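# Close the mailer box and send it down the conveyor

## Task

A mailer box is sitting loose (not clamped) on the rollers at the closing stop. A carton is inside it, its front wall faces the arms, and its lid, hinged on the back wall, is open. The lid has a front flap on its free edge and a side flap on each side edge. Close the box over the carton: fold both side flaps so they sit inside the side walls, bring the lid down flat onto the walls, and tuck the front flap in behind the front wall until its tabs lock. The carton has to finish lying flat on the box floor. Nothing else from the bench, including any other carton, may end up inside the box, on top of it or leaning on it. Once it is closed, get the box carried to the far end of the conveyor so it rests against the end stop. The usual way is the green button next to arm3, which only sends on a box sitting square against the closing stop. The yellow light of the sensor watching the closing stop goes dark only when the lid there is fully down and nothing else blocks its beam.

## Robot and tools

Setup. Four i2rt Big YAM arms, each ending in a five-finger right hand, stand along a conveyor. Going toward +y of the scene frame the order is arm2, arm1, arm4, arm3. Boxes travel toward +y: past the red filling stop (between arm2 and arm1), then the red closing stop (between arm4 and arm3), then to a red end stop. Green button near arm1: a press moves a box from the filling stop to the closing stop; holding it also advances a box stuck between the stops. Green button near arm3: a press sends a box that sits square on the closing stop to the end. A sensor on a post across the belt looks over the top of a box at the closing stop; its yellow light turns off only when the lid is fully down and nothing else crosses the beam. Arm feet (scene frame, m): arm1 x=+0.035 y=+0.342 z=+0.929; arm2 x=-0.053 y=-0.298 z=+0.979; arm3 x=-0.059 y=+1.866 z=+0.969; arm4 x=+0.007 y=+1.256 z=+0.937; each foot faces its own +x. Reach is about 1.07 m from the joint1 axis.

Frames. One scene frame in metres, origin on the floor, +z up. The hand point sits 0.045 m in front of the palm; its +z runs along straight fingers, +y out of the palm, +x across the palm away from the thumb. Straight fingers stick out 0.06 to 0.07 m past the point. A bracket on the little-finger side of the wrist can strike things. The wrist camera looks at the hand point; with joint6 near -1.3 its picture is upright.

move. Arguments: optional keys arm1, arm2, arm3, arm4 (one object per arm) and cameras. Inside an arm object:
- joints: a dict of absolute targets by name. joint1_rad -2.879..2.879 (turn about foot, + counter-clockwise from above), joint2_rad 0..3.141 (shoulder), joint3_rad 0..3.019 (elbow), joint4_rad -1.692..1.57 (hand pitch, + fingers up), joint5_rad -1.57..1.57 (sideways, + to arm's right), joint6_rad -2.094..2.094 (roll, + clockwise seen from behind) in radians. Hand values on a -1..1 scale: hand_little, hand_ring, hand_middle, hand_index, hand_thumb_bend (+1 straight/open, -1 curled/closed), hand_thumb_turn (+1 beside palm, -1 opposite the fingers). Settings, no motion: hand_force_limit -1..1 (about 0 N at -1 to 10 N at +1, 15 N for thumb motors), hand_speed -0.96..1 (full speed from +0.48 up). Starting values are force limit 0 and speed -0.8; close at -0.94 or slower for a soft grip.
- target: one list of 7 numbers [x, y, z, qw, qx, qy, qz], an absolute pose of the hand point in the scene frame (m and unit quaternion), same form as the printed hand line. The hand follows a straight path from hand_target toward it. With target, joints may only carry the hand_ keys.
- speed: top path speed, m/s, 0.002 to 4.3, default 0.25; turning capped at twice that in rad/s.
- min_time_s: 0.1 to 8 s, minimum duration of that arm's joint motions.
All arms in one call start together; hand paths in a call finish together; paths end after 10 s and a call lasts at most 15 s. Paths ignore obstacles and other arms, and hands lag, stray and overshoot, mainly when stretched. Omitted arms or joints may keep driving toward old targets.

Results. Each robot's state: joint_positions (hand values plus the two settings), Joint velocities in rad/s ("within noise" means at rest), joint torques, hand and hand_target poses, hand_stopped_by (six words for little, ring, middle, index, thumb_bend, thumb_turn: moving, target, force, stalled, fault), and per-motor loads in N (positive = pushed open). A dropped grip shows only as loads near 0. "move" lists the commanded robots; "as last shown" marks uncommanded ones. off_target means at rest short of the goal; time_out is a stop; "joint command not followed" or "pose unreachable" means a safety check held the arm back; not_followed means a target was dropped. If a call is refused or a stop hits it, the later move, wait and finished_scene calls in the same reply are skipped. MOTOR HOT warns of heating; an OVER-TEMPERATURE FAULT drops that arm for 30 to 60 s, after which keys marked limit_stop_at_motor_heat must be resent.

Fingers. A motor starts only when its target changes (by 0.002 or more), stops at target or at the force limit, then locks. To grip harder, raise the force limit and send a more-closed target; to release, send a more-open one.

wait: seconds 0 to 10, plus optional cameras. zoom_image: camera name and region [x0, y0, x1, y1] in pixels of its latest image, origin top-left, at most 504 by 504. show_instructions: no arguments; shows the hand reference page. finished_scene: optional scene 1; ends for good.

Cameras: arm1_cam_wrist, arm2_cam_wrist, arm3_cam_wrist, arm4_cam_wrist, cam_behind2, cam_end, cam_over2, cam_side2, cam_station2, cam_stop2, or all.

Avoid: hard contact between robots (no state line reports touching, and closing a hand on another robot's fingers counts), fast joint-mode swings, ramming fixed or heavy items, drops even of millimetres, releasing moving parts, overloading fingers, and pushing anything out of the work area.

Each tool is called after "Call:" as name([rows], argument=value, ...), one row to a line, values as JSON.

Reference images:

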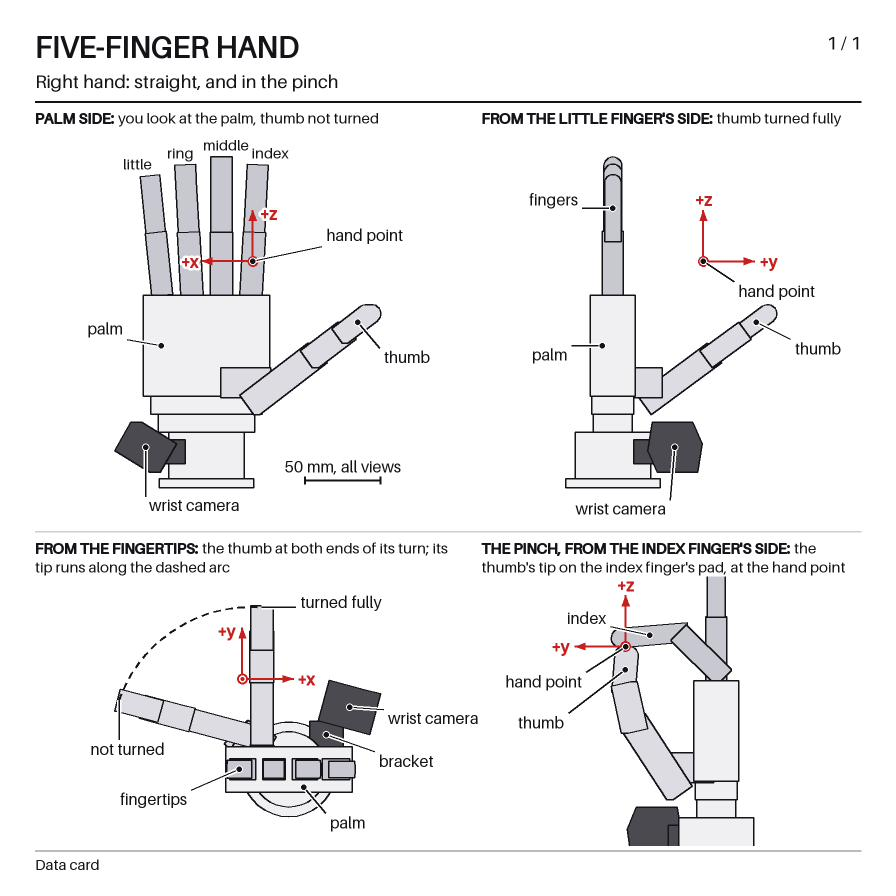

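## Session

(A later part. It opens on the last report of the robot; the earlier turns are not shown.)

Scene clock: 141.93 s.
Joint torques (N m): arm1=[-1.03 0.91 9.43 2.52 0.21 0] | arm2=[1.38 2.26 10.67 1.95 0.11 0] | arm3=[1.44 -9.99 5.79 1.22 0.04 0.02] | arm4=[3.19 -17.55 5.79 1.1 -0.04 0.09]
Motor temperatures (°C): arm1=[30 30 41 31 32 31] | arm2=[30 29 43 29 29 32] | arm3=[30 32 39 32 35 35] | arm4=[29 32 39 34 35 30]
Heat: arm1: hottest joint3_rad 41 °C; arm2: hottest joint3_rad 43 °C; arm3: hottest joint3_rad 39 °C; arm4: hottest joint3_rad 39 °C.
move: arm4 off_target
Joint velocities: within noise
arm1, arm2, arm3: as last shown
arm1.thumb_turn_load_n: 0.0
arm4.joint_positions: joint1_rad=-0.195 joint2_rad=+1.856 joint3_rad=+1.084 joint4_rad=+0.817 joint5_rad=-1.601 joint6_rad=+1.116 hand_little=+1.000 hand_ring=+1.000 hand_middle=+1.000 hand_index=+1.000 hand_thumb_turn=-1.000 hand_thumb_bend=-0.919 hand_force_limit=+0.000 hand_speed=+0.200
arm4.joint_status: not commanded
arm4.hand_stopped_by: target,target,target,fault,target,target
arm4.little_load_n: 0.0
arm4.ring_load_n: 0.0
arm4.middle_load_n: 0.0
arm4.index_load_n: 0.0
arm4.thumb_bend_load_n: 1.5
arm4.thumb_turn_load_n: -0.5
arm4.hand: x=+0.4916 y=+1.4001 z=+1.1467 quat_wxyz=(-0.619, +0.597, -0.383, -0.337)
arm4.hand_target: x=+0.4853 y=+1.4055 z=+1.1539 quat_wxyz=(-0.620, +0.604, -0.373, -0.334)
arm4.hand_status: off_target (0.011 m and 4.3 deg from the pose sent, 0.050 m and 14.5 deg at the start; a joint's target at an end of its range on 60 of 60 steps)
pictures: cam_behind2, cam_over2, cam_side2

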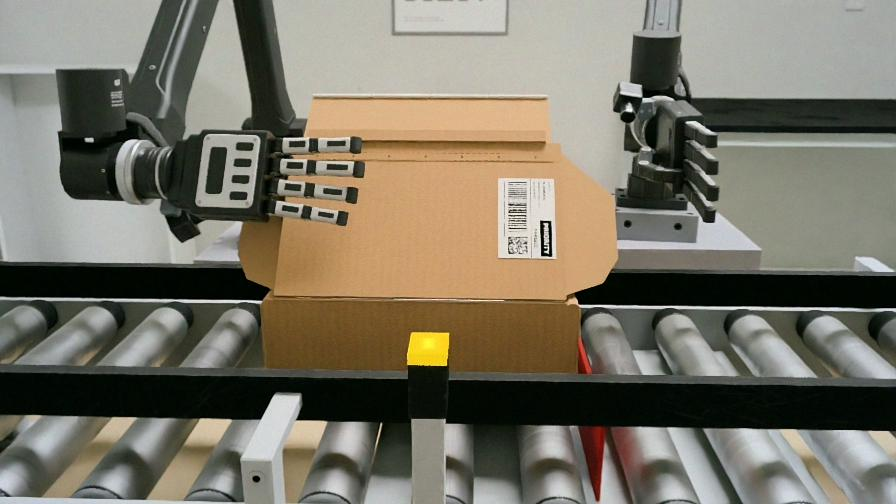

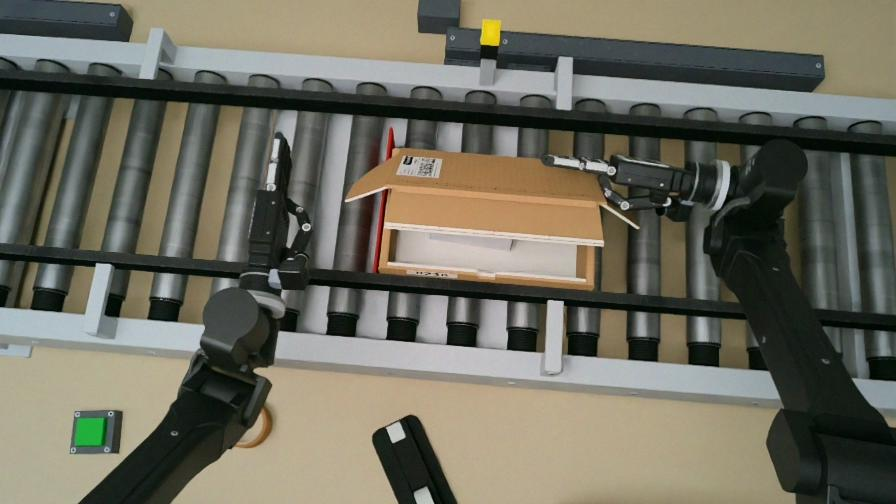

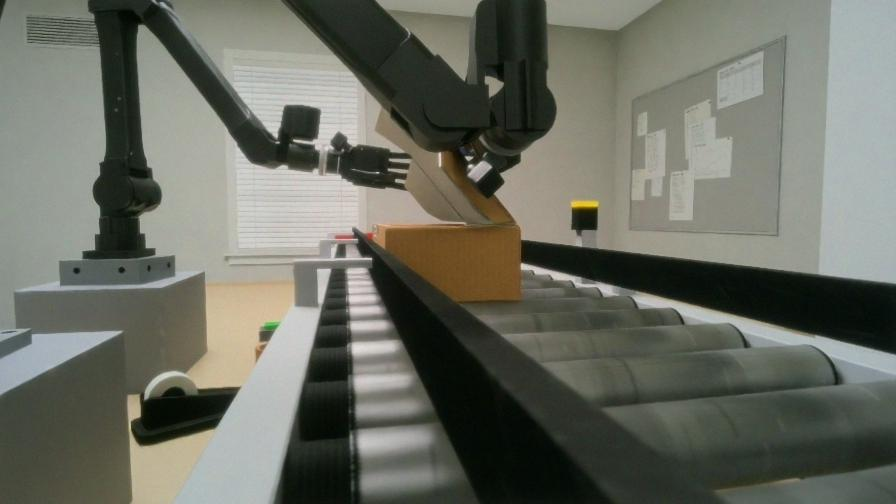

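Call:
move(arm3={"target":[0.36,1.62,1.20,0.5,-0.5,0.5,-0.5],"speed":0.3}, arm4={"target":[0.56,1.34,1.22,0.5255,-0.5255,0.4732,0.4732],"speed":0.25}, cameras=["cam_over2"])

Scene clock: 148.30 s.
Joint torques (N m): arm1=[-1.03 0.85 9.43 2.51 0.21 0] | arm2=[1.49 2.14 10.69 1.94 0.09 -0.02] | arm3=[0.03 -6.42 10.97 1.95 -0.16 0.04] | arm4=[0.62 -14.8 10.7 1.13 -0.19 0.18]
Motor temperatures (°C): arm1=[30 30 41 31 32 31] | arm2=[30 29 43 29 29 32] | arm3=[30 32 39 32 34 35] | arm4=[29 33 39 34 35 30]
Heat: arm1: hottest joint3_rad 41 °C; arm2: hottest joint3_rad 43 °C; arm3: hottest joint3_rad 39 °C; arm4: hottest joint3_rad 39 °C.
move: arm3 off_target; arm4 off_target
Joint velocities: within noise
arm1, arm2: as last shown
arm3.joint_positions: joint1_rad=-0.764 joint2_rad=+1.266 joint3_rad=+0.599 joint4_rad=+0.606 joint5_rad=-0.892 joint6_rad=-0.007 hand_little=+1.000 hand_ring=+1.000 hand_middle=+1.000 hand_index=+1.000 hand_thumb_turn=-1.000 hand_thumb_bend=-0.919 hand_force_limit=+0.000 hand_speed=+0.200
arm3.joint_status: not commanded
arm3.hand_stopped_by: target,target,target,target,target,target
arm3.little_load_n: 0.0
arm3.ring_load_n: 0.0
arm3.middle_load_n: 0.0
arm3.index_load_n: 0.0
arm3.thumb_bend_load_n: 2.0
arm3.thumb_turn_load_n: 0.0
arm3.hand: x=+0.3517 y=+1.6341 z=+1.1777 quat_wxyz=(-0.499, +0.504, -0.514, +0.482)
arm3.hand_target: x=+0.3590 y=+1.6208 z=+1.2001 quat_wxyz=(-0.500, +0.500, -0.500, +0.500)
arm3.hand_status: off_target (0.028 m and 2.6 deg from the pose sent, 0.186 m and 91.0 deg at the start)
arm4.joint_positions: joint1_rad=-0.288 joint2_rad=+1.861 joint3_rad=+1.249 joint4_rad=+0.522 joint5_rad=-1.601 joint6_rad=+1.399 hand_little=+1.000 hand_ring=+1.000 hand_middle=+1.000 hand_index=+1.000 hand_thumb_turn=-1.000 hand_thumb_bend=-0.919 hand_force_limit=+0.000 hand_speed=+0.200
arm4.joint_status: not commanded
arm4.hand_stopped_by: target,target,target,fault,target,target
arm4.little_load_n: 0.0
arm4.ring_load_n: 0.0
arm4.middle_load_n: 0.0
arm4.index_load_n: 0.0
arm4.thumb_bend_load_n: 1.0
arm4.thumb_turn_load_n: 0.0
arm4.hand: x=+0.5471 y=+1.3465 z=+1.2115 quat_wxyz=(-0.558, +0.481, -0.520, -0.433)
arm4.hand_target: x=+0.5593 y=+1.3405 z=+1.2199 quat_wxyz=(-0.563, +0.485, -0.516, -0.426)
arm4.hand_status: off_target (0.017 m and 9.5 deg from the pose sent, 0.117 m and 23.1 deg at the start; a joint's target at an end of its range on 113 of 113 steps)

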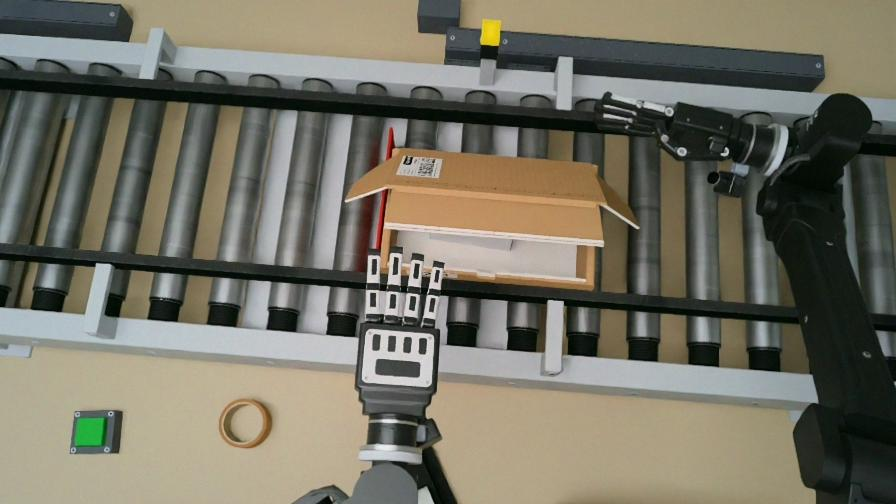

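Call:
move(arm3={"target":[0.37,1.545,1.085,0.5,-0.5,0.5,-0.5],"speed":0.25}, arm4={"target":[0.53,1.28,1.22,0.6757,0,0.7372,0],"speed":0.25})

Call:
move(arm3={"target":[0.505,1.545,1.085,0.5,-0.5,0.5,-0.5],"speed":0.15}, cameras=["cam_over2","cam_side2"])

Scene clock: 152.23 s.
Joint torques (N m): arm1=[-0.97 0.85 9.42 2.51 0.21 0.01] | arm2=[1.49 2.26 10.62 1.91 0.11 -0.02] | arm3=[-0.09 -9.99 8.24 1.87 -0.17 0.04] | arm4=[2.2 -8.18 7.31 1.83 0.13 0.17]
Motor temperatures (°C): arm1=[30 30 42 31 31 31] | arm2=[30 29 43 29 29 32] | arm3=[30 32 39 32 34 35] | arm4=[29 33 39 34 34 29]
Heat: arm1: hottest joint3_rad 42 °C; arm2: hottest joint3_rad 43 °C; arm3: hottest joint3_rad 39 °C; arm4: hottest joint3_rad 39 °C.
move: arm3 off_target; arm4 done
Joint velocities: within noise
arm1, arm2: as last shown
arm3.joint_positions: joint1_rad=-0.853 joint2_rad=+1.717 joint3_rad=+0.677 joint4_rad=+0.983 joint5_rad=-0.983 joint6_rad=-0.007 hand_little=+1.000 hand_ring=+1.000 hand_middle=+1.000 hand_index=+1.000 hand_thumb_turn=-1.000 hand_thumb_bend=-0.919 hand_force_limit=+0.000 hand_speed=+0.200
arm3.joint_status: not commanded
arm3.hand_stopped_by: target,target,target,target,target,target
arm3.little_load_n: 0.0
arm3.ring_load_n: 0.0
arm3.middle_load_n: 0.0
arm3.index_load_n: 0.0
arm3.thumb_bend_load_n: 2.0
arm3.thumb_turn_load_n: 0.0
arm3.hand: x=+0.3636 y=+1.5607 z=+1.0707 quat_wxyz=(-0.501, +0.502, -0.512, +0.484)
arm3.hand_target: x=+0.3693 y=+1.5456 z=+1.0851 quat_wxyz=(-0.500, +0.500, -0.500, +0.500)
arm3.hand_status: off_target (0.022 m and 2.3 deg from the pose sent, 0.130 m and 2.6 deg at the start)
arm4.joint_positions: joint1_rad=-0.214 joint2_rad=+1.227 joint3_rad=+0.564 joint4_rad=+0.575 joint5_rad=-0.116 joint6_rad=+1.557 hand_little=+1.000 hand_ring=+1.000 hand_middle=+1.000 hand_index=+1.000 hand_thumb_turn=-1.000 hand_thumb_bend=-0.919 hand_force_limit=+0.000 hand_speed=+0.200
arm4.joint_status: not commanded
arm4.hand_stopped_by: target,target,target,fault,target,target
arm4.little_load_n: 0.0
arm4.ring_load_n: 0.0
arm4.middle_load_n: 0.0
arm4.index_load_n: 0.0
arm4.thumb_bend_load_n: 1.0
arm4.thumb_turn_load_n: 0.0
arm4.hand: x=+0.5333 y=+1.2765 z=+1.2195 quat_wxyz=(-0.676, +0.002, -0.736, +0.005)
arm4.hand_target: x=+0.5301 y=+1.2799 z=+1.2201 quat_wxyz=(-0.676, +0.000, -0.737, +0.000)
arm4.hand_status: done (0.005 m and 0.6 deg from the pose sent, 0.069 m and 81.1 deg at the start)
pictures: none

Scene clock: 153.80 s.
Joint torques (N m): arm1=[-1.03 0.85 9.42 2.51 0.21 0.01] | arm2=[1.55 2.08 10.69 1.94 0.11 -0.01] | arm3=[1.2 -12.51 9.43 1.09 0.02 0.01] | arm4=[1.61 -8 7.56 1.77 0.09 0.21]
Motor temperatures (°C): arm1=[30 30 42 31 31 31] | arm2=[30 29 43 29 29 32] | arm3=[30 32 39 32 34 35] | arm4=[29 33 39 34 34 29]
Heat: arm1: hottest joint3_rad 42 °C; arm2: hottest joint3_rad 43 °C; arm3: hottest joint3_rad 39 °C; arm4: hottest joint3_rad 39 °C.
move: arm3 off_target
Joint velocities: within noise
arm1, arm2, arm4: as last shown
arm3.joint_positions: joint1_rad=-0.646 joint2_rad=+1.871 joint3_rad=+0.931 joint4_rad=+0.908 joint5_rad=-0.765 joint6_rad=-0.003 hand_little=+1.000 hand_ring=+1.000 hand_middle=+1.000 hand_index=+1.000 hand_thumb_turn=-1.000 hand_thumb_bend=-0.919 hand_force_limit=+0.000 hand_speed=+0.200
arm3.joint_status: not commanded
arm3.hand_stopped_by: target,target,target,target,target,target
arm3.little_load_n: 0.0
arm3.ring_load_n: 0.0
arm3.middle_load_n: 0.0
arm3.index_load_n: 0.0
arm3.thumb_bend_load_n: 2.0
arm3.thumb_turn_load_n: 0.0
arm3.hand: x=+0.4918 y=+1.5521 z=+1.0715 quat_wxyz=(-0.495, +0.503, -0.508, +0.494)
arm3.hand_target: x=+0.5043 y=+1.5455 z=+1.0852 quat_wxyz=(-0.500, +0.500, -0.500, +0.500)
arm3.hand_status: off_target (0.020 m and 1.3 deg from the pose sent, 0.143 m and 2.3 deg at the start)
arm4.joint_positions: joint1_rad=-0.214 joint2_rad=+1.227 joint3_rad=+0.564 joint4_rad=+0.575 joint5_rad=-0.116 joint6_rad=+1.558 hand_little=+1.000 hand_ring=+1.000 hand_middle=+1.000 hand_index=+1.000 hand_thumb_turn=-1.000 hand_thumb_bend=-0.919 hand_force_limit=+0.000 hand_speed=+0.200
arm4.hand: x=+0.5333 y=+1.2765 z=+1.2195 quat_wxyz=(-0.676, +0.001, -0.736, +0.004)
arm4.hand_target: x=+0.5301 y=+1.2799 z=+1.2202 quat_wxyz=(-0.676, +0.000, -0.737, +0.000)

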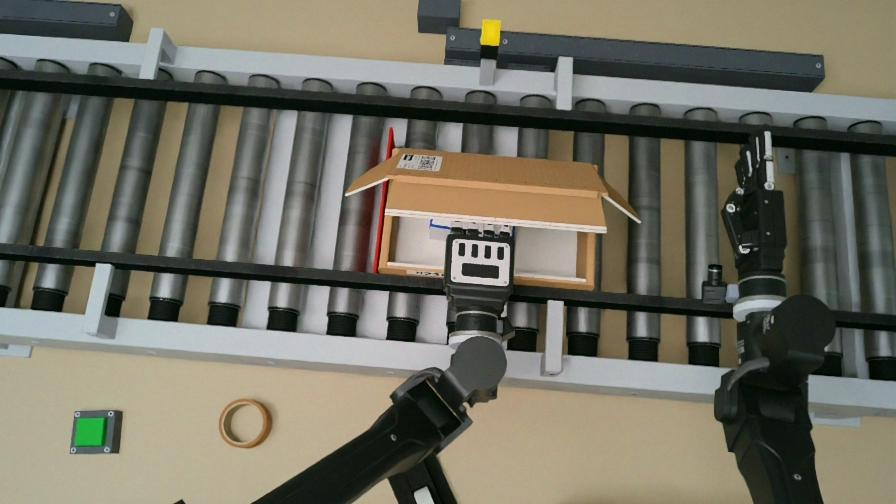

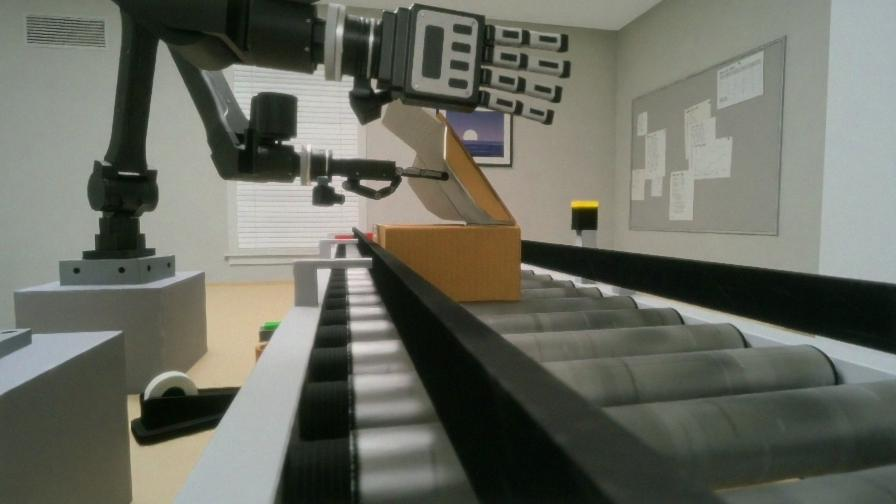

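Call:
move(arm3={"target":[0.535,1.545,1.090,0.5,-0.5,0.5,-0.5],"speed":0.1}, cameras=["cam_over2","cam_side2"])

Scene clock: 154.93 s.
Joint torques (N m): arm1=[-1.03 0.91 9.43 2.52 0.21 0] | arm2=[1.38 2.26 10.73 1.94 0.11 -0.03] | arm3=[1.44 -13.16 9.77 1.05 0.01 0.04] | arm4=[1.67 -8.23 7.24 1.73 0.09 0.2]
Motor temperatures (°C): arm1=[30 30 42 31 31 31] | arm2=[30 29 43 29 29 32] | arm3=[30 32 39 32 34 35] | arm4=[29 33 40 34 34 29]
Heat: arm1: hottest joint3_rad 42 °C; arm2: hottest joint3_rad 43 °C; arm3: hottest joint3_rad 39 °C; arm4: hottest joint3_rad 40 °C.
move: arm3 off_target
Joint velocities: within noise
arm1, arm2, arm4: as last shown
arm3.joint_positions: joint1_rad=-0.611 joint2_rad=+1.899 joint3_rad=+0.999 joint4_rad=+0.866 joint5_rad=-0.726 joint6_rad=-0.003 hand_little=+1.000 hand_ring=+1.000 hand_middle=+1.000 hand_index=+1.000 hand_thumb_turn=-1.000 hand_thumb_bend=-0.919 hand_force_limit=+0.000 hand_speed=+0.200
arm3.joint_status: not commanded
arm3.hand_stopped_by: target,target,target,target,target,target
arm3.little_load_n: 0.0
arm3.ring_load_n: 0.0
arm3.middle_load_n: 0.0
arm3.index_load_n: 0.0
arm3.thumb_bend_load_n: 2.0
arm3.thumb_turn_load_n: 0.0
arm3.hand: x=+0.5200 y=+1.5494 z=+1.0757 quat_wxyz=(-0.494, +0.502, -0.509, +0.495)
arm3.hand_target: x=+0.5342 y=+1.5457 z=+1.0904 quat_wxyz=(-0.500, +0.500, -0.500, +0.500)
arm3.hand_status: off_target (0.021 m and 1.4 deg from the pose sent, 0.048 m and 1.3 deg at the start)

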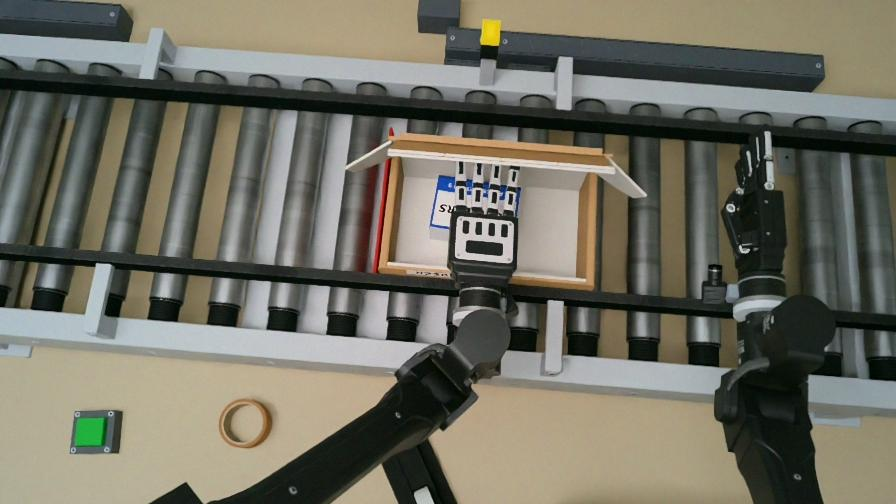

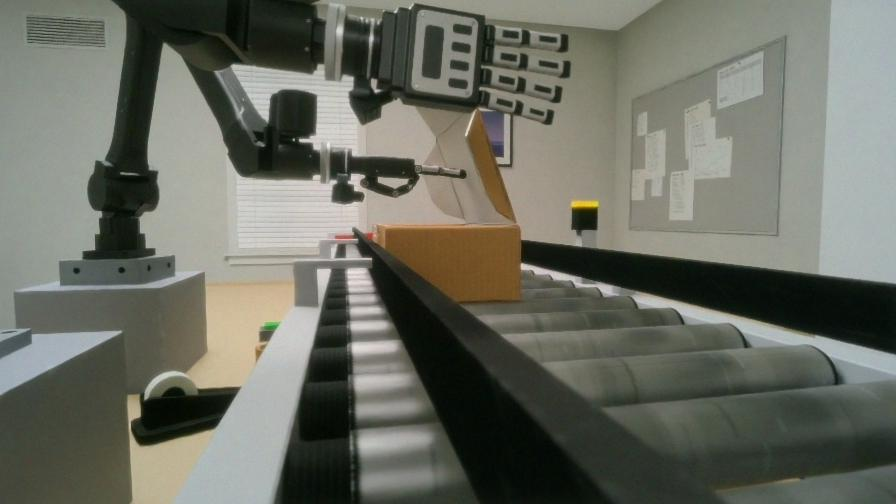

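Call:
move(arm3={"target":[0.551,1.545,1.093,0.5,-0.5,0.5,-0.5],"speed":0.1}, cameras=["cam_over2","cam_side2"])

Scene clock: 156.13 s.
Joint torques (N m): arm1=[-0.97 0.85 9.4 2.51 0.21 0] | arm2=[1.49 2.32 10.73 1.88 0.12 -0.02] | arm3=[1.85 -13.39 10.02 1.09 0.01 0.03] | arm4=[1.73 -8.23 7.25 1.92 0.07 0.23]
Motor temperatures (°C): arm1=[30 30 42 31 31 31] | arm2=[30 29 43 29 29 32] | arm3=[30 32 39 32 34 35] | arm4=[29 33 40 34 34 29]
Heat: arm1: hottest joint3_rad 42 °C; arm2: hottest joint3_rad 43 °C; arm3: hottest joint3_rad 39 °C; arm4: hottest joint3_rad 40 °C.
move: arm3 off_target
Joint velocities: within noise
arm1.joint_positions: joint1_rad=-0.032 joint2_rad=+0.646 joint3_rad=+1.328 joint4_rad=-1.360 joint5_rad=+0.140 joint6_rad=-1.156 hand_little=+1.000 hand_ring=+1.000 hand_middle=+1.000 hand_index=+1.000 hand_thumb_turn=+1.000 hand_thumb_bend=+1.000 hand_force_limit=+0.000 hand_speed=-0.800
arm1.joint_status: not commanded
arm1.hand_stopped_by: target,target,target,target,target,target
arm1.little_load_n: 0.0
arm1.ring_load_n: 0.0
arm1.middle_load_n: 0.0
arm1.index_load_n: 0.0
arm1.thumb_bend_load_n: 0.0
arm1.thumb_turn_load_n: 0.0
arm1.hand: x=+0.2644 y=+0.2774 z=+1.3774 quat_wxyz=(-0.035, +0.878, -0.203, +0.433)
arm1.hand_target: x=+0.2642 y=+0.2774 z=+1.3850 quat_wxyz=(-0.037, +0.874, -0.203, +0.441)
arm1.hand_status: not commanded
arm2.joint_positions: joint1_rad=+0.199 joint2_rad=+0.614 joint3_rad=+1.377 joint4_rad=-1.233 joint5_rad=+0.174 joint6_rad=-1.171 hand_little=+1.000 hand_ring=+1.000 hand_middle=+1.000 hand_index=+1.000 hand_thumb_turn=+1.000 hand_thumb_bend=+1.000 hand_force_limit=+0.000 hand_speed=-0.800
arm2.joint_status: not commanded
arm2.hand_stopped_by: target,target,target,target,target,target
arm2.little_load_n: 0.0
arm2.ring_load_n: 0.0
arm2.middle_load_n: 0.0
arm2.index_load_n: 0.0
arm2.thumb_bend_load_n: 0.0
arm2.thumb_turn_load_n: 0.0
arm2.hand: x=+0.1875 y=-0.3622 z=+1.4826 quat_wxyz=(-0.044, +0.830, -0.192, +0.522)
arm2.hand_target: x=+0.1862 y=-0.3623 z=+1.4936 quat_wxyz=(-0.047, +0.823, -0.191, +0.533)
arm2.hand_status: not commanded
arm3.joint_positions: joint1_rad=-0.592 joint2_rad=+1.914 joint3_rad=+1.038 joint4_rad=+0.843 joint5_rad=-0.706 joint6_rad=-0.003 hand_little=+1.000 hand_ring=+1.000 hand_middle=+1.000 hand_index=+1.000 hand_thumb_turn=-1.000 hand_thumb_bend=-0.919 hand_force_limit=+0.000 hand_speed=+0.200
arm3.joint_status: not commanded
arm3.hand_stopped_by: target,target,target,target,target,target
arm3.little_load_n: 0.0
arm3.ring_load_n: 0.0
arm3.middle_load_n: 0.0
arm3.index_load_n: 0.0
arm3.thumb_bend_load_n: 2.0
arm3.thumb_turn_load_n: 0.0
arm3.hand: x=+0.5355 y=+1.5487 z=+1.0783 quat_wxyz=(-0.493, +0.502, -0.509, +0.495)
arm3.hand_target: x=+0.5502 y=+1.5456 z=+1.0933 quat_wxyz=(-0.500, +0.500, -0.500, +0.500)
arm3.hand_status: off_target (0.022 m and 1.4 deg from the pose sent, 0.036 m and 1.4 deg at the start)
arm4: as last shown
arm4.thumb_bend_load_n: 1.5
arm4.thumb_turn_load_n: -0.5

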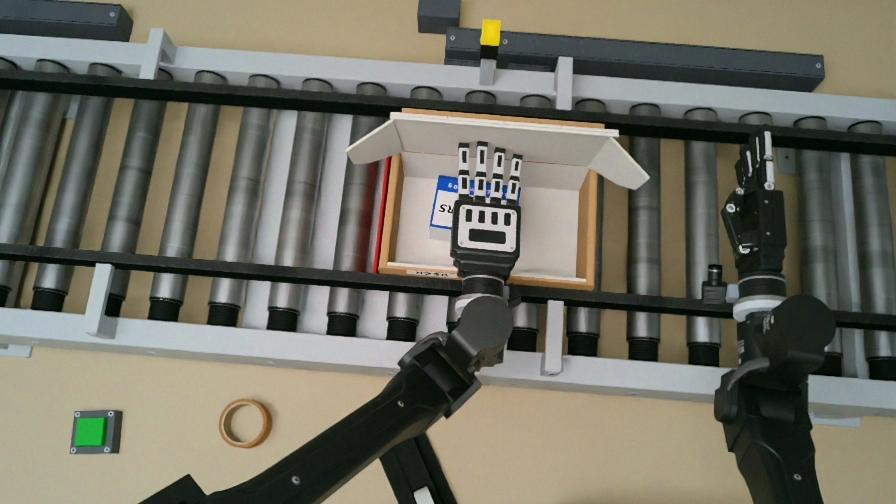

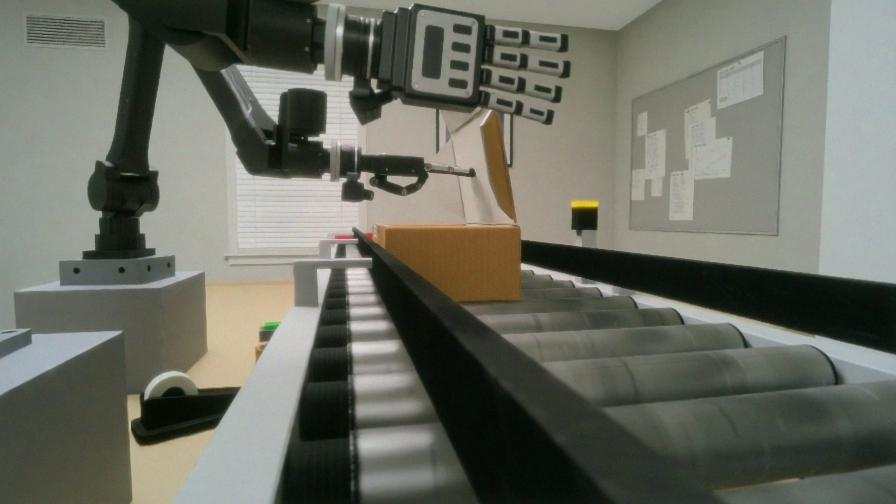

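Call:
move(arm3={"target":[0.38,1.60,1.13,0.5,-0.5,0.5,-0.5],"speed":0.3}, arm4={"target":[0.555,1.33,1.175,0.6731,-0.0643,0.7344,0.0589],"speed":0.2})

Call:
move(arm3={"target":[0.45,1.74,1.16,0.0589,0.7344,-0.0643,0.6731],"speed":0.3})

Call:
move(arm3={"target":[0.560,1.705,1.108,0.0589,0.7344,-0.0643,0.6731],"speed":0.2}, cameras=["cam_over2","cam_side2","cam_stop2"])

Scene clock: 158.03 s.
Joint torques (N m): arm1=[-1.08 0.91 9.42 2.52 0.21 0] | arm2=[1.26 2.08 10.71 1.89 0.12 0] | arm3=[0.21 -10.11 5.67 1.2 -0.14 0.02] | arm4=[1.85 -8.94 8.76 3.03 -0.16 0.11]
Motor temperatures (°C): arm1=[30 30 42 31 31 31] | arm2=[30 29 43 29 29 32] | arm3=[30 32 39 32 34 35] | arm4=[29 33 40 34 34 29]
Heat: arm1: hottest joint3_rad 42 °C; arm2: hottest joint3_rad 43 °C; arm3: hottest joint3_rad 39 °C; arm4: hottest joint3_rad 40 °C.
move: arm3 done; arm4 off_target
Joint velocities: arm1=[within noise] | arm2=[within noise] | arm3=[0.005 -0.015 -0.012 0.002 -0.022 -0.154] | arm4=[within noise]
arm1, arm2: as last shown
arm3.joint_positions: joint1_rad=-0.754 joint2_rad=+1.534 joint3_rad=+0.642 joint4_rad=+0.880 joint5_rad=-0.882 joint6_rad=-0.003 hand_little=+1.000 hand_ring=+1.000 hand_middle=+1.000 hand_index=+1.000 hand_thumb_turn=-1.000 hand_thumb_bend=-0.919 hand_force_limit=+0.000 hand_speed=+0.200
arm3.joint_status: not commanded
arm3.hand_stopped_by: target,target,target,target,target,target
arm3.little_load_n: 0.0
arm3.ring_load_n: 0.0
arm3.middle_load_n: 0.0
arm3.index_load_n: 0.0
arm3.thumb_bend_load_n: 2.0
arm3.thumb_turn_load_n: 0.5
arm3.hand: x=+0.3838 y=+1.6005 z=+1.1251 quat_wxyz=(-0.498, +0.505, -0.498, +0.499)
arm3.hand_target: x=+0.3801 y=+1.6000 z=+1.1299 quat_wxyz=(-0.500, +0.500, -0.500, +0.500)
arm3.hand_status: done (0.006 m and 0.6 deg from the pose sent, 0.172 m and 1.4 deg at the start)
arm4.joint_positions: joint1_rad=-0.154 joint2_rad=+1.425 joint3_rad=+0.564 joint4_rad=+0.733 joint5_rad=-0.226 joint6_rad=+1.558 hand_little=+1.000 hand_ring=+1.000 hand_middle=+1.000 hand_index=+1.000 hand_thumb_turn=-1.000 hand_thumb_bend=-0.919 hand_force_limit=+0.000 hand_speed=+0.200
arm4.joint_status: not commanded
arm4.hand_stopped_by: target,target,target,fault,target,target
arm4.little_load_n: 0.0
arm4.ring_load_n: 0.0
arm4.middle_load_n: 0.0
arm4.index_load_n: 0.0
arm4.thumb_bend_load_n: 1.0
arm4.thumb_turn_load_n: 0.0
arm4.hand: x=+0.5463 y=+1.3265 z=+1.1606 quat_wxyz=(-0.660, +0.059, -0.747, -0.058)
arm4.hand_target: x=+0.5544 y=+1.3299 z=+1.1752 quat_wxyz=(-0.673, +0.064, -0.734, -0.059)
arm4.hand_status: off_target (0.017 m and 2.2 deg from the pose sent, 0.073 m and 10.2 deg at the start)
pictures: none

Scene clock: 161.70 s.
Joint torques (N m): arm1=[-1.03 0.85 9.43 2.51 0.21 0] | arm2=[1.49 1.96 10.67 1.96 0.11 -0.01] | arm3=[1.44 -6.53 6.93 2.35 0.06 -0.32] | arm4=[2.84 -8.18 8.73 2.93 -0.12 0.06]
Motor temperatures (°C): arm1=[30 30 42 31 31 31] | arm2=[30 29 43 29 29 32] | arm3=[30 32 39 32 34 35] | arm4=[29 33 40 34 34 29]
Heat: arm1: hottest joint3_rad 42 °C; arm2: hottest joint3_rad 43 °C; arm3: hottest joint3_rad 39 °C; arm4: hottest joint3_rad 40 °C.
move: arm3 done
Joint velocities: within noise
arm1, arm2, arm4: as last shown
arm1.thumb_turn_load_n: 0.5
arm3.joint_positions: joint1_rad=+0.006 joint2_rad=+1.302 joint3_rad=+0.525 joint4_rad=+0.670 joint5_rad=+0.063 joint6_rad=-1.535 hand_little=+1.000 hand_ring=+1.000 hand_middle=+1.000 hand_index=+1.000 hand_thumb_turn=-1.000 hand_thumb_bend=-0.919 hand_force_limit=+0.000 hand_speed=+0.200
arm3.joint_status: not commanded
arm3.hand_stopped_by: target,target,target,target,target,target
arm3.little_load_n: 0.0
arm3.ring_load_n: 0.0
arm3.middle_load_n: 0.0
arm3.index_load_n: 0.0
arm3.thumb_bend_load_n: 2.0
arm3.thumb_turn_load_n: 0.0
arm3.hand: x=+0.4477 y=+1.7369 z=+1.1569 quat_wxyz=(+0.055, +0.738, -0.073, +0.668)
arm3.hand_target: x=+0.4500 y=+1.7401 z=+1.1600 quat_wxyz=(+0.059, +0.734, -0.064, +0.673)
arm3.hand_status: done (0.005 m and 1.3 deg from the pose sent, 0.158 m and 89.7 deg at the start)
pictures: none

Scene clock: 163.23 s.
Joint torques (N m): arm1=[-1.03 0.91 9.42 2.5 0.21 0] | arm2=[1.44 2.2 10.74 1.96 0.12 -0.01] | arm3=[0.03 -10.93 9.35 2.28 -0.11 -0.33] | arm4=[1.96 -8.35 8.77 3.03 -0.09 0.13]
Motor temperatures (°C): arm1=[30 30 42 31 31 31] | arm2=[30 29 43 29 29 32] | arm3=[30 32 39 32 34 35] | arm4=[29 33 40 34 34 29]
Heat: arm1: hottest joint3_rad 42 °C; arm2: hottest joint3_rad 43 °C; arm3: hottest joint3_rad 39 °C; arm4: hottest joint3_rad 40 °C.
move: arm3 off_target
Joint velocities: within noise
arm1, arm2, arm4: as last shown
arm1.thumb_turn_load_n: 0.0
arm3.joint_positions: joint1_rad=-0.026 joint2_rad=+1.705 joint3_rad=+0.745 joint4_rad=+0.809 joint5_rad=+0.018 joint6_rad=-1.540 hand_little=+1.000 hand_ring=+1.000 hand_middle=+1.000 hand_index=+1.000 hand_thumb_turn=-1.000 hand_thumb_bend=-0.919 hand_force_limit=+0.000 hand_speed=+0.200
arm3.joint_status: not commanded
arm3.hand_stopped_by: target,target,target,target,target,target
arm3.little_load_n: 0.0
arm3.ring_load_n: 0.0
arm3.middle_load_n: 0.0
arm3.index_load_n: 0.0
arm3.thumb_bend_load_n: 2.0
arm3.thumb_turn_load_n: 0.0
arm3.hand: x=+0.5431 y=+1.7132 z=+1.0839 quat_wxyz=(+0.051, +0.753, -0.069, +0.652)
arm3.hand_target: x=+0.5583 y=+1.7054 z=+1.1082 quat_wxyz=(+0.059, +0.735, -0.064, +0.673)
arm3.hand_status: off_target (0.031 m and 3.5 deg from the pose sent, 0.127 m and 1.3 deg at the start)

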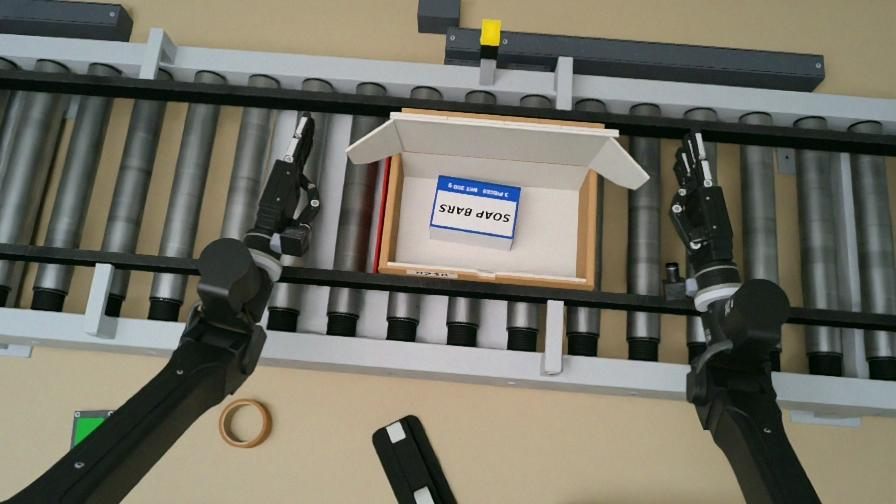

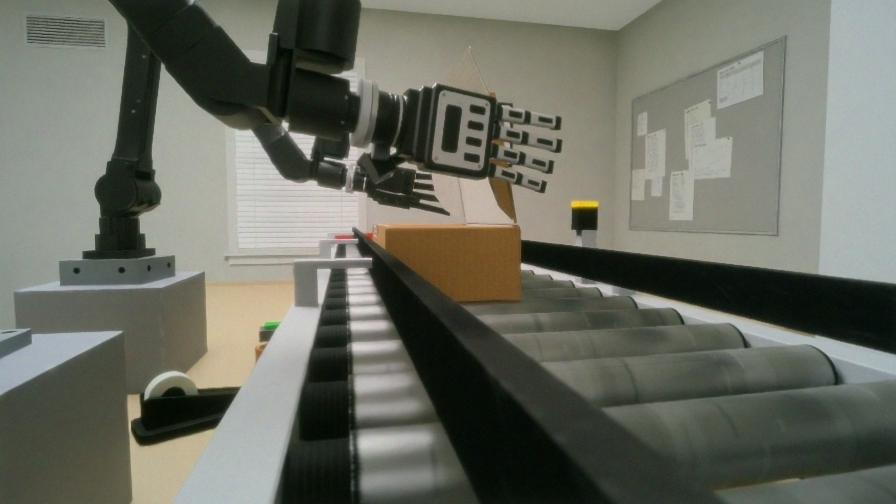

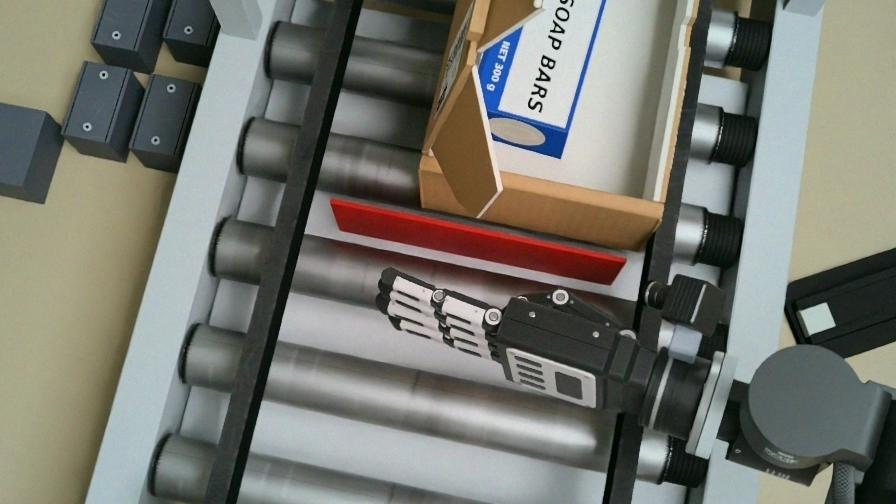

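Call:
move(arm4={"target":[0.540,1.413,1.178,0.6731,-0.0643,0.7344,0.0589],"speed":0.12}, arm3={"target":[0.540,1.617,1.112,0.0589,0.7344,-0.0643,0.6731],"speed":0.12}, cameras=["cam_over2","cam_side2","cam_stop2"])

Scene clock: 164.90 s.
Joint torques (N m): arm1=[-1.08 0.91 9.43 2.5 0.21 0] | arm2=[1.32 2.49 10.7 1.91 0.11 0] | arm3=[-0.97 -10.99 9.8 1.74 0.12 -0.28] | arm4=[2.26 -9.41 7.27 2.54 -0.05 0.18]
Motor temperatures (°C): arm1=[30 30 42 31 31 31] | arm2=[30 29 43 29 29 32] | arm3=[30 32 39 32 34 35] | arm4=[29 33 40 34 34 29]
Heat: arm1: hottest joint3_rad 42 °C; arm2: hottest joint3_rad 43 °C; arm3: hottest joint3_rad 39 °C; arm4: hottest joint3_rad 40 °C.
move: arm3 off_target; arm4 off_target
Joint velocities: within noise
arm1, arm2: as last shown
arm1.thumb_turn_load_n: 0.5
arm2.ring_load_n: 0.5
arm3.joint_positions: joint1_rad=-0.218 joint2_rad=+1.705 joint3_rad=+0.751 joint4_rad=+0.809 joint5_rad=-0.189 joint6_rad=-1.565 hand_little=+1.000 hand_ring=+1.000 hand_middle=+1.000 hand_index=+1.000 hand_thumb_turn=-1.000 hand_thumb_bend=-0.919 hand_force_limit=+0.000 hand_speed=+0.200
arm3.joint_status: not commanded
arm3.hand_stopped_by: target,target,target,target,target,target
arm3.little_load_n: 0.0
arm3.ring_load_n: 0.0
arm3.middle_load_n: 0.0
arm3.index_load_n: 0.0
arm3.thumb_bend_load_n: 2.0
arm3.thumb_turn_load_n: 0.0
arm3.hand: x=+0.5269 y=+1.6355 z=+1.0880 quat_wxyz=(+0.043, +0.751, -0.064, +0.656)
arm3.hand_target: x=+0.5381 y=+1.6176 z=+1.1123 quat_wxyz=(+0.059, +0.735, -0.064, +0.673)
arm3.hand_status: off_target (0.033 m and 3.3 deg from the pose sent, 0.100 m and 3.4 deg at the start)
arm4.joint_positions: joint1_rad=+0.069 joint2_rad=+1.409 joint3_rad=+0.564 joint4_rad=+0.733 joint5_rad=+0.005 joint6_rad=+1.571 hand_little=+1.000 hand_ring=+1.000 hand_middle=+1.000 hand_index=+1.000 hand_thumb_turn=-1.000 hand_thumb_bend=-0.919 hand_force_limit=+0.000 hand_speed=+0.200
arm4.joint_status: not commanded
arm4.hand_stopped_by: target,target,target,fault,target,target
arm4.little_load_n: 0.0
arm4.ring_load_n: 0.0
arm4.middle_load_n: 0.0
arm4.index_load_n: 0.0
arm4.thumb_bend_load_n: 1.0
arm4.thumb_turn_load_n: 0.0
arm4.hand: x=+0.5415 y=+1.4045 z=+1.1670 quat_wxyz=(-0.665, +0.061, -0.743, -0.050)
arm4.hand_target: x=+0.5399 y=+1.4130 z=+1.1780 quat_wxyz=(-0.673, +0.064, -0.734, -0.059)
arm4.hand_status: off_target (0.014 m and 1.7 deg from the pose sent, 0.089 m and 2.2 deg at the start)

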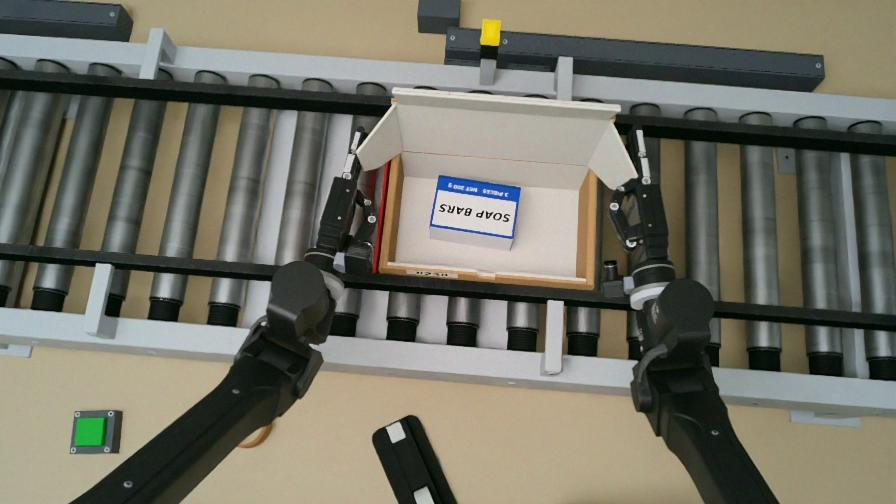

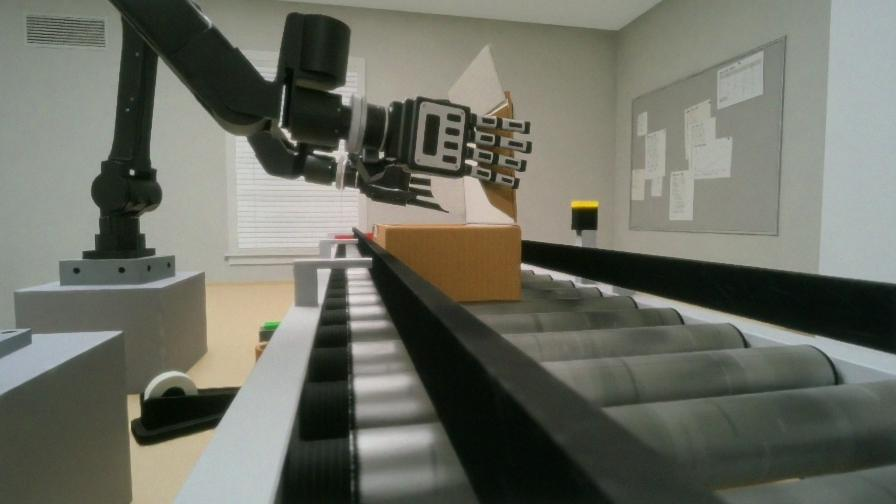

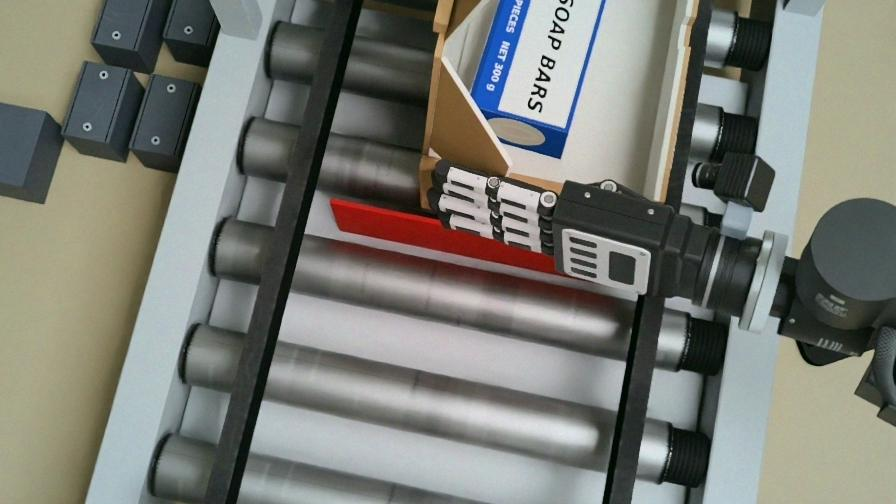

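Call:
move(arm4={"target":[0.506,1.455,1.164,0.6731,-0.0643,0.7344,0.0589],"speed":0.1}, arm3={"target":[0.502,1.575,1.102,0.0589,0.7344,-0.0643,0.6731],"speed":0.1}, cameras=["cam_over2","cam_side2","cam_behind2"])

Scene clock: 166.50 s.
Joint torques (N m): arm1=[-1.03 0.91 9.43 2.5 0.21 0] | arm2=[1.44 2.02 10.73 1.95 0.12 -0.01] | arm3=[-1.73 -11.28 6.27 2.69 0.4 -0.23] | arm4=[3.84 -10.05 5.9 2.92 -0.54 0.15]
Motor temperatures (°C): arm1=[30 30 42 31 31 31] | arm2=[30 29 43 29 29 32] | arm3=[30 33 39 32 34 35] | arm4=[29 32 40 34 34 29]
Heat: arm1: hottest joint3_rad 42 °C; arm2: hottest joint3_rad 43 °C; arm3: hottest joint3_rad 39 °C; arm4: hottest joint3_rad 40 °C.
move: arm3 off_target; arm4 off_target
Joint velocities: within noise
arm1, arm2: as last shown
arm1.thumb_turn_load_n: 0.0
arm2.ring_load_n: 0.0
arm3.joint_positions: joint1_rad=-0.329 joint2_rad=+1.707 joint3_rad=+0.739 joint4_rad=+0.830 joint5_rad=-0.317 joint6_rad=-1.581 hand_little=+1.000 hand_ring=+1.000 hand_middle=+1.000 hand_index=+1.000 hand_thumb_turn=-1.000 hand_thumb_bend=-0.919 hand_force_limit=+0.000 hand_speed=+0.200
arm3.joint_status: not commanded
arm3.hand_stopped_by: target,target,target,target,target,target
arm3.little_load_n: 0.0
arm3.ring_load_n: 0.0
arm3.middle_load_n: 0.0
arm3.index_load_n: 0.0
arm3.thumb_bend_load_n: 2.0
arm3.thumb_turn_load_n: 0.0
arm3.hand: x=+0.5077 y=+1.5961 z=+1.0876 quat_wxyz=(+0.037, +0.748, -0.057, +0.660)
arm3.hand_target: x=+0.5015 y=+1.5754 z=+1.1018 quat_wxyz=(+0.059, +0.735, -0.064, +0.673)
arm3.hand_status: off_target (0.026 m and 3.4 deg from the pose sent, 0.067 m and 3.3 deg at the start)
arm4.joint_positions: joint1_rad=+0.193 joint2_rad=+1.396 joint3_rad=+0.508 joint4_rad=+0.777 joint5_rad=+0.158 joint6_rad=+1.585 hand_little=+1.000 hand_ring=+1.000 hand_middle=+1.000 hand_index=+1.000 hand_thumb_turn=-1.000 hand_thumb_bend=-0.919 hand_force_limit=+0.000 hand_speed=+0.200
arm4.joint_status: not commanded
arm4.hand_stopped_by: target,target,target,fault,target,target
arm4.little_load_n: 0.0
arm4.ring_load_n: 0.0
arm4.middle_load_n: 0.0
arm4.index_load_n: 0.0
arm4.thumb_bend_load_n: 1.0
arm4.thumb_turn_load_n: 0.0
arm4.hand: x=+0.5177 y=+1.4370 z=+1.1570 quat_wxyz=(-0.667, +0.051, -0.742, -0.039)
arm4.hand_target: x=+0.5062 y=+1.4544 z=+1.1638 quat_wxyz=(-0.673, +0.064, -0.735, -0.059)
arm4.hand_status: off_target (0.023 m and 3.0 deg from the pose sent, 0.062 m and 1.7 deg at the start)
pictures: cam_behind2, cam_over2, cam_side2

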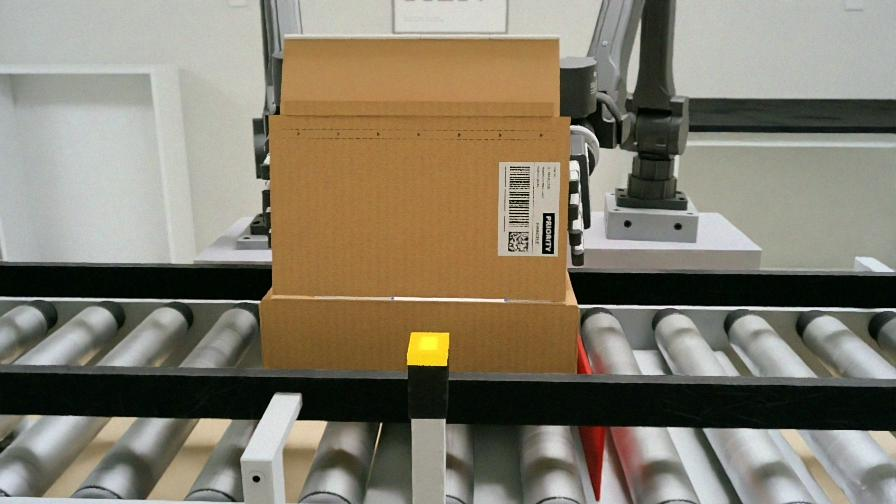

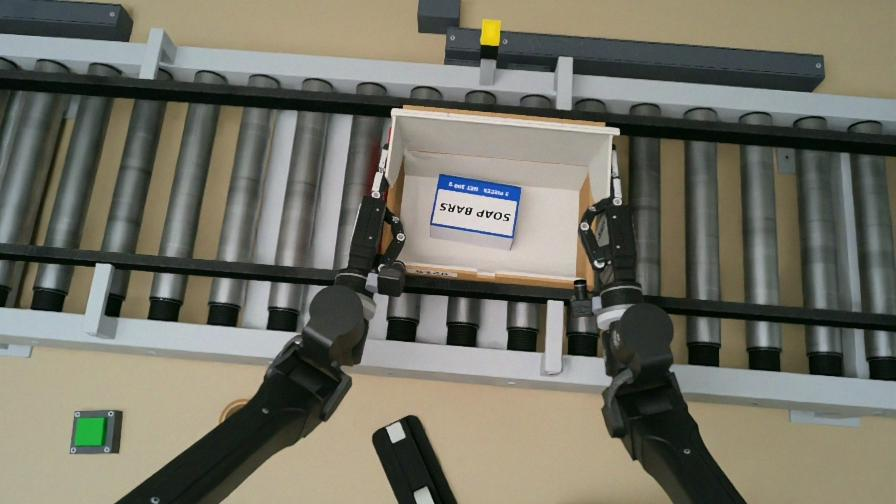

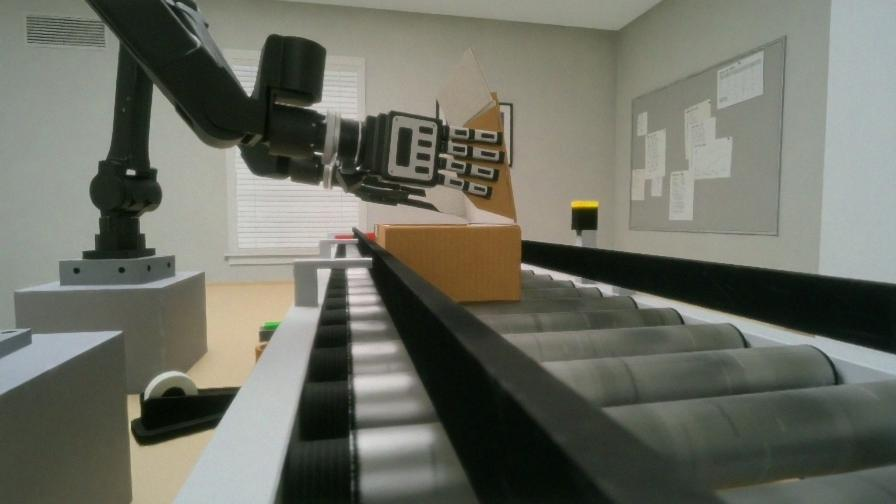

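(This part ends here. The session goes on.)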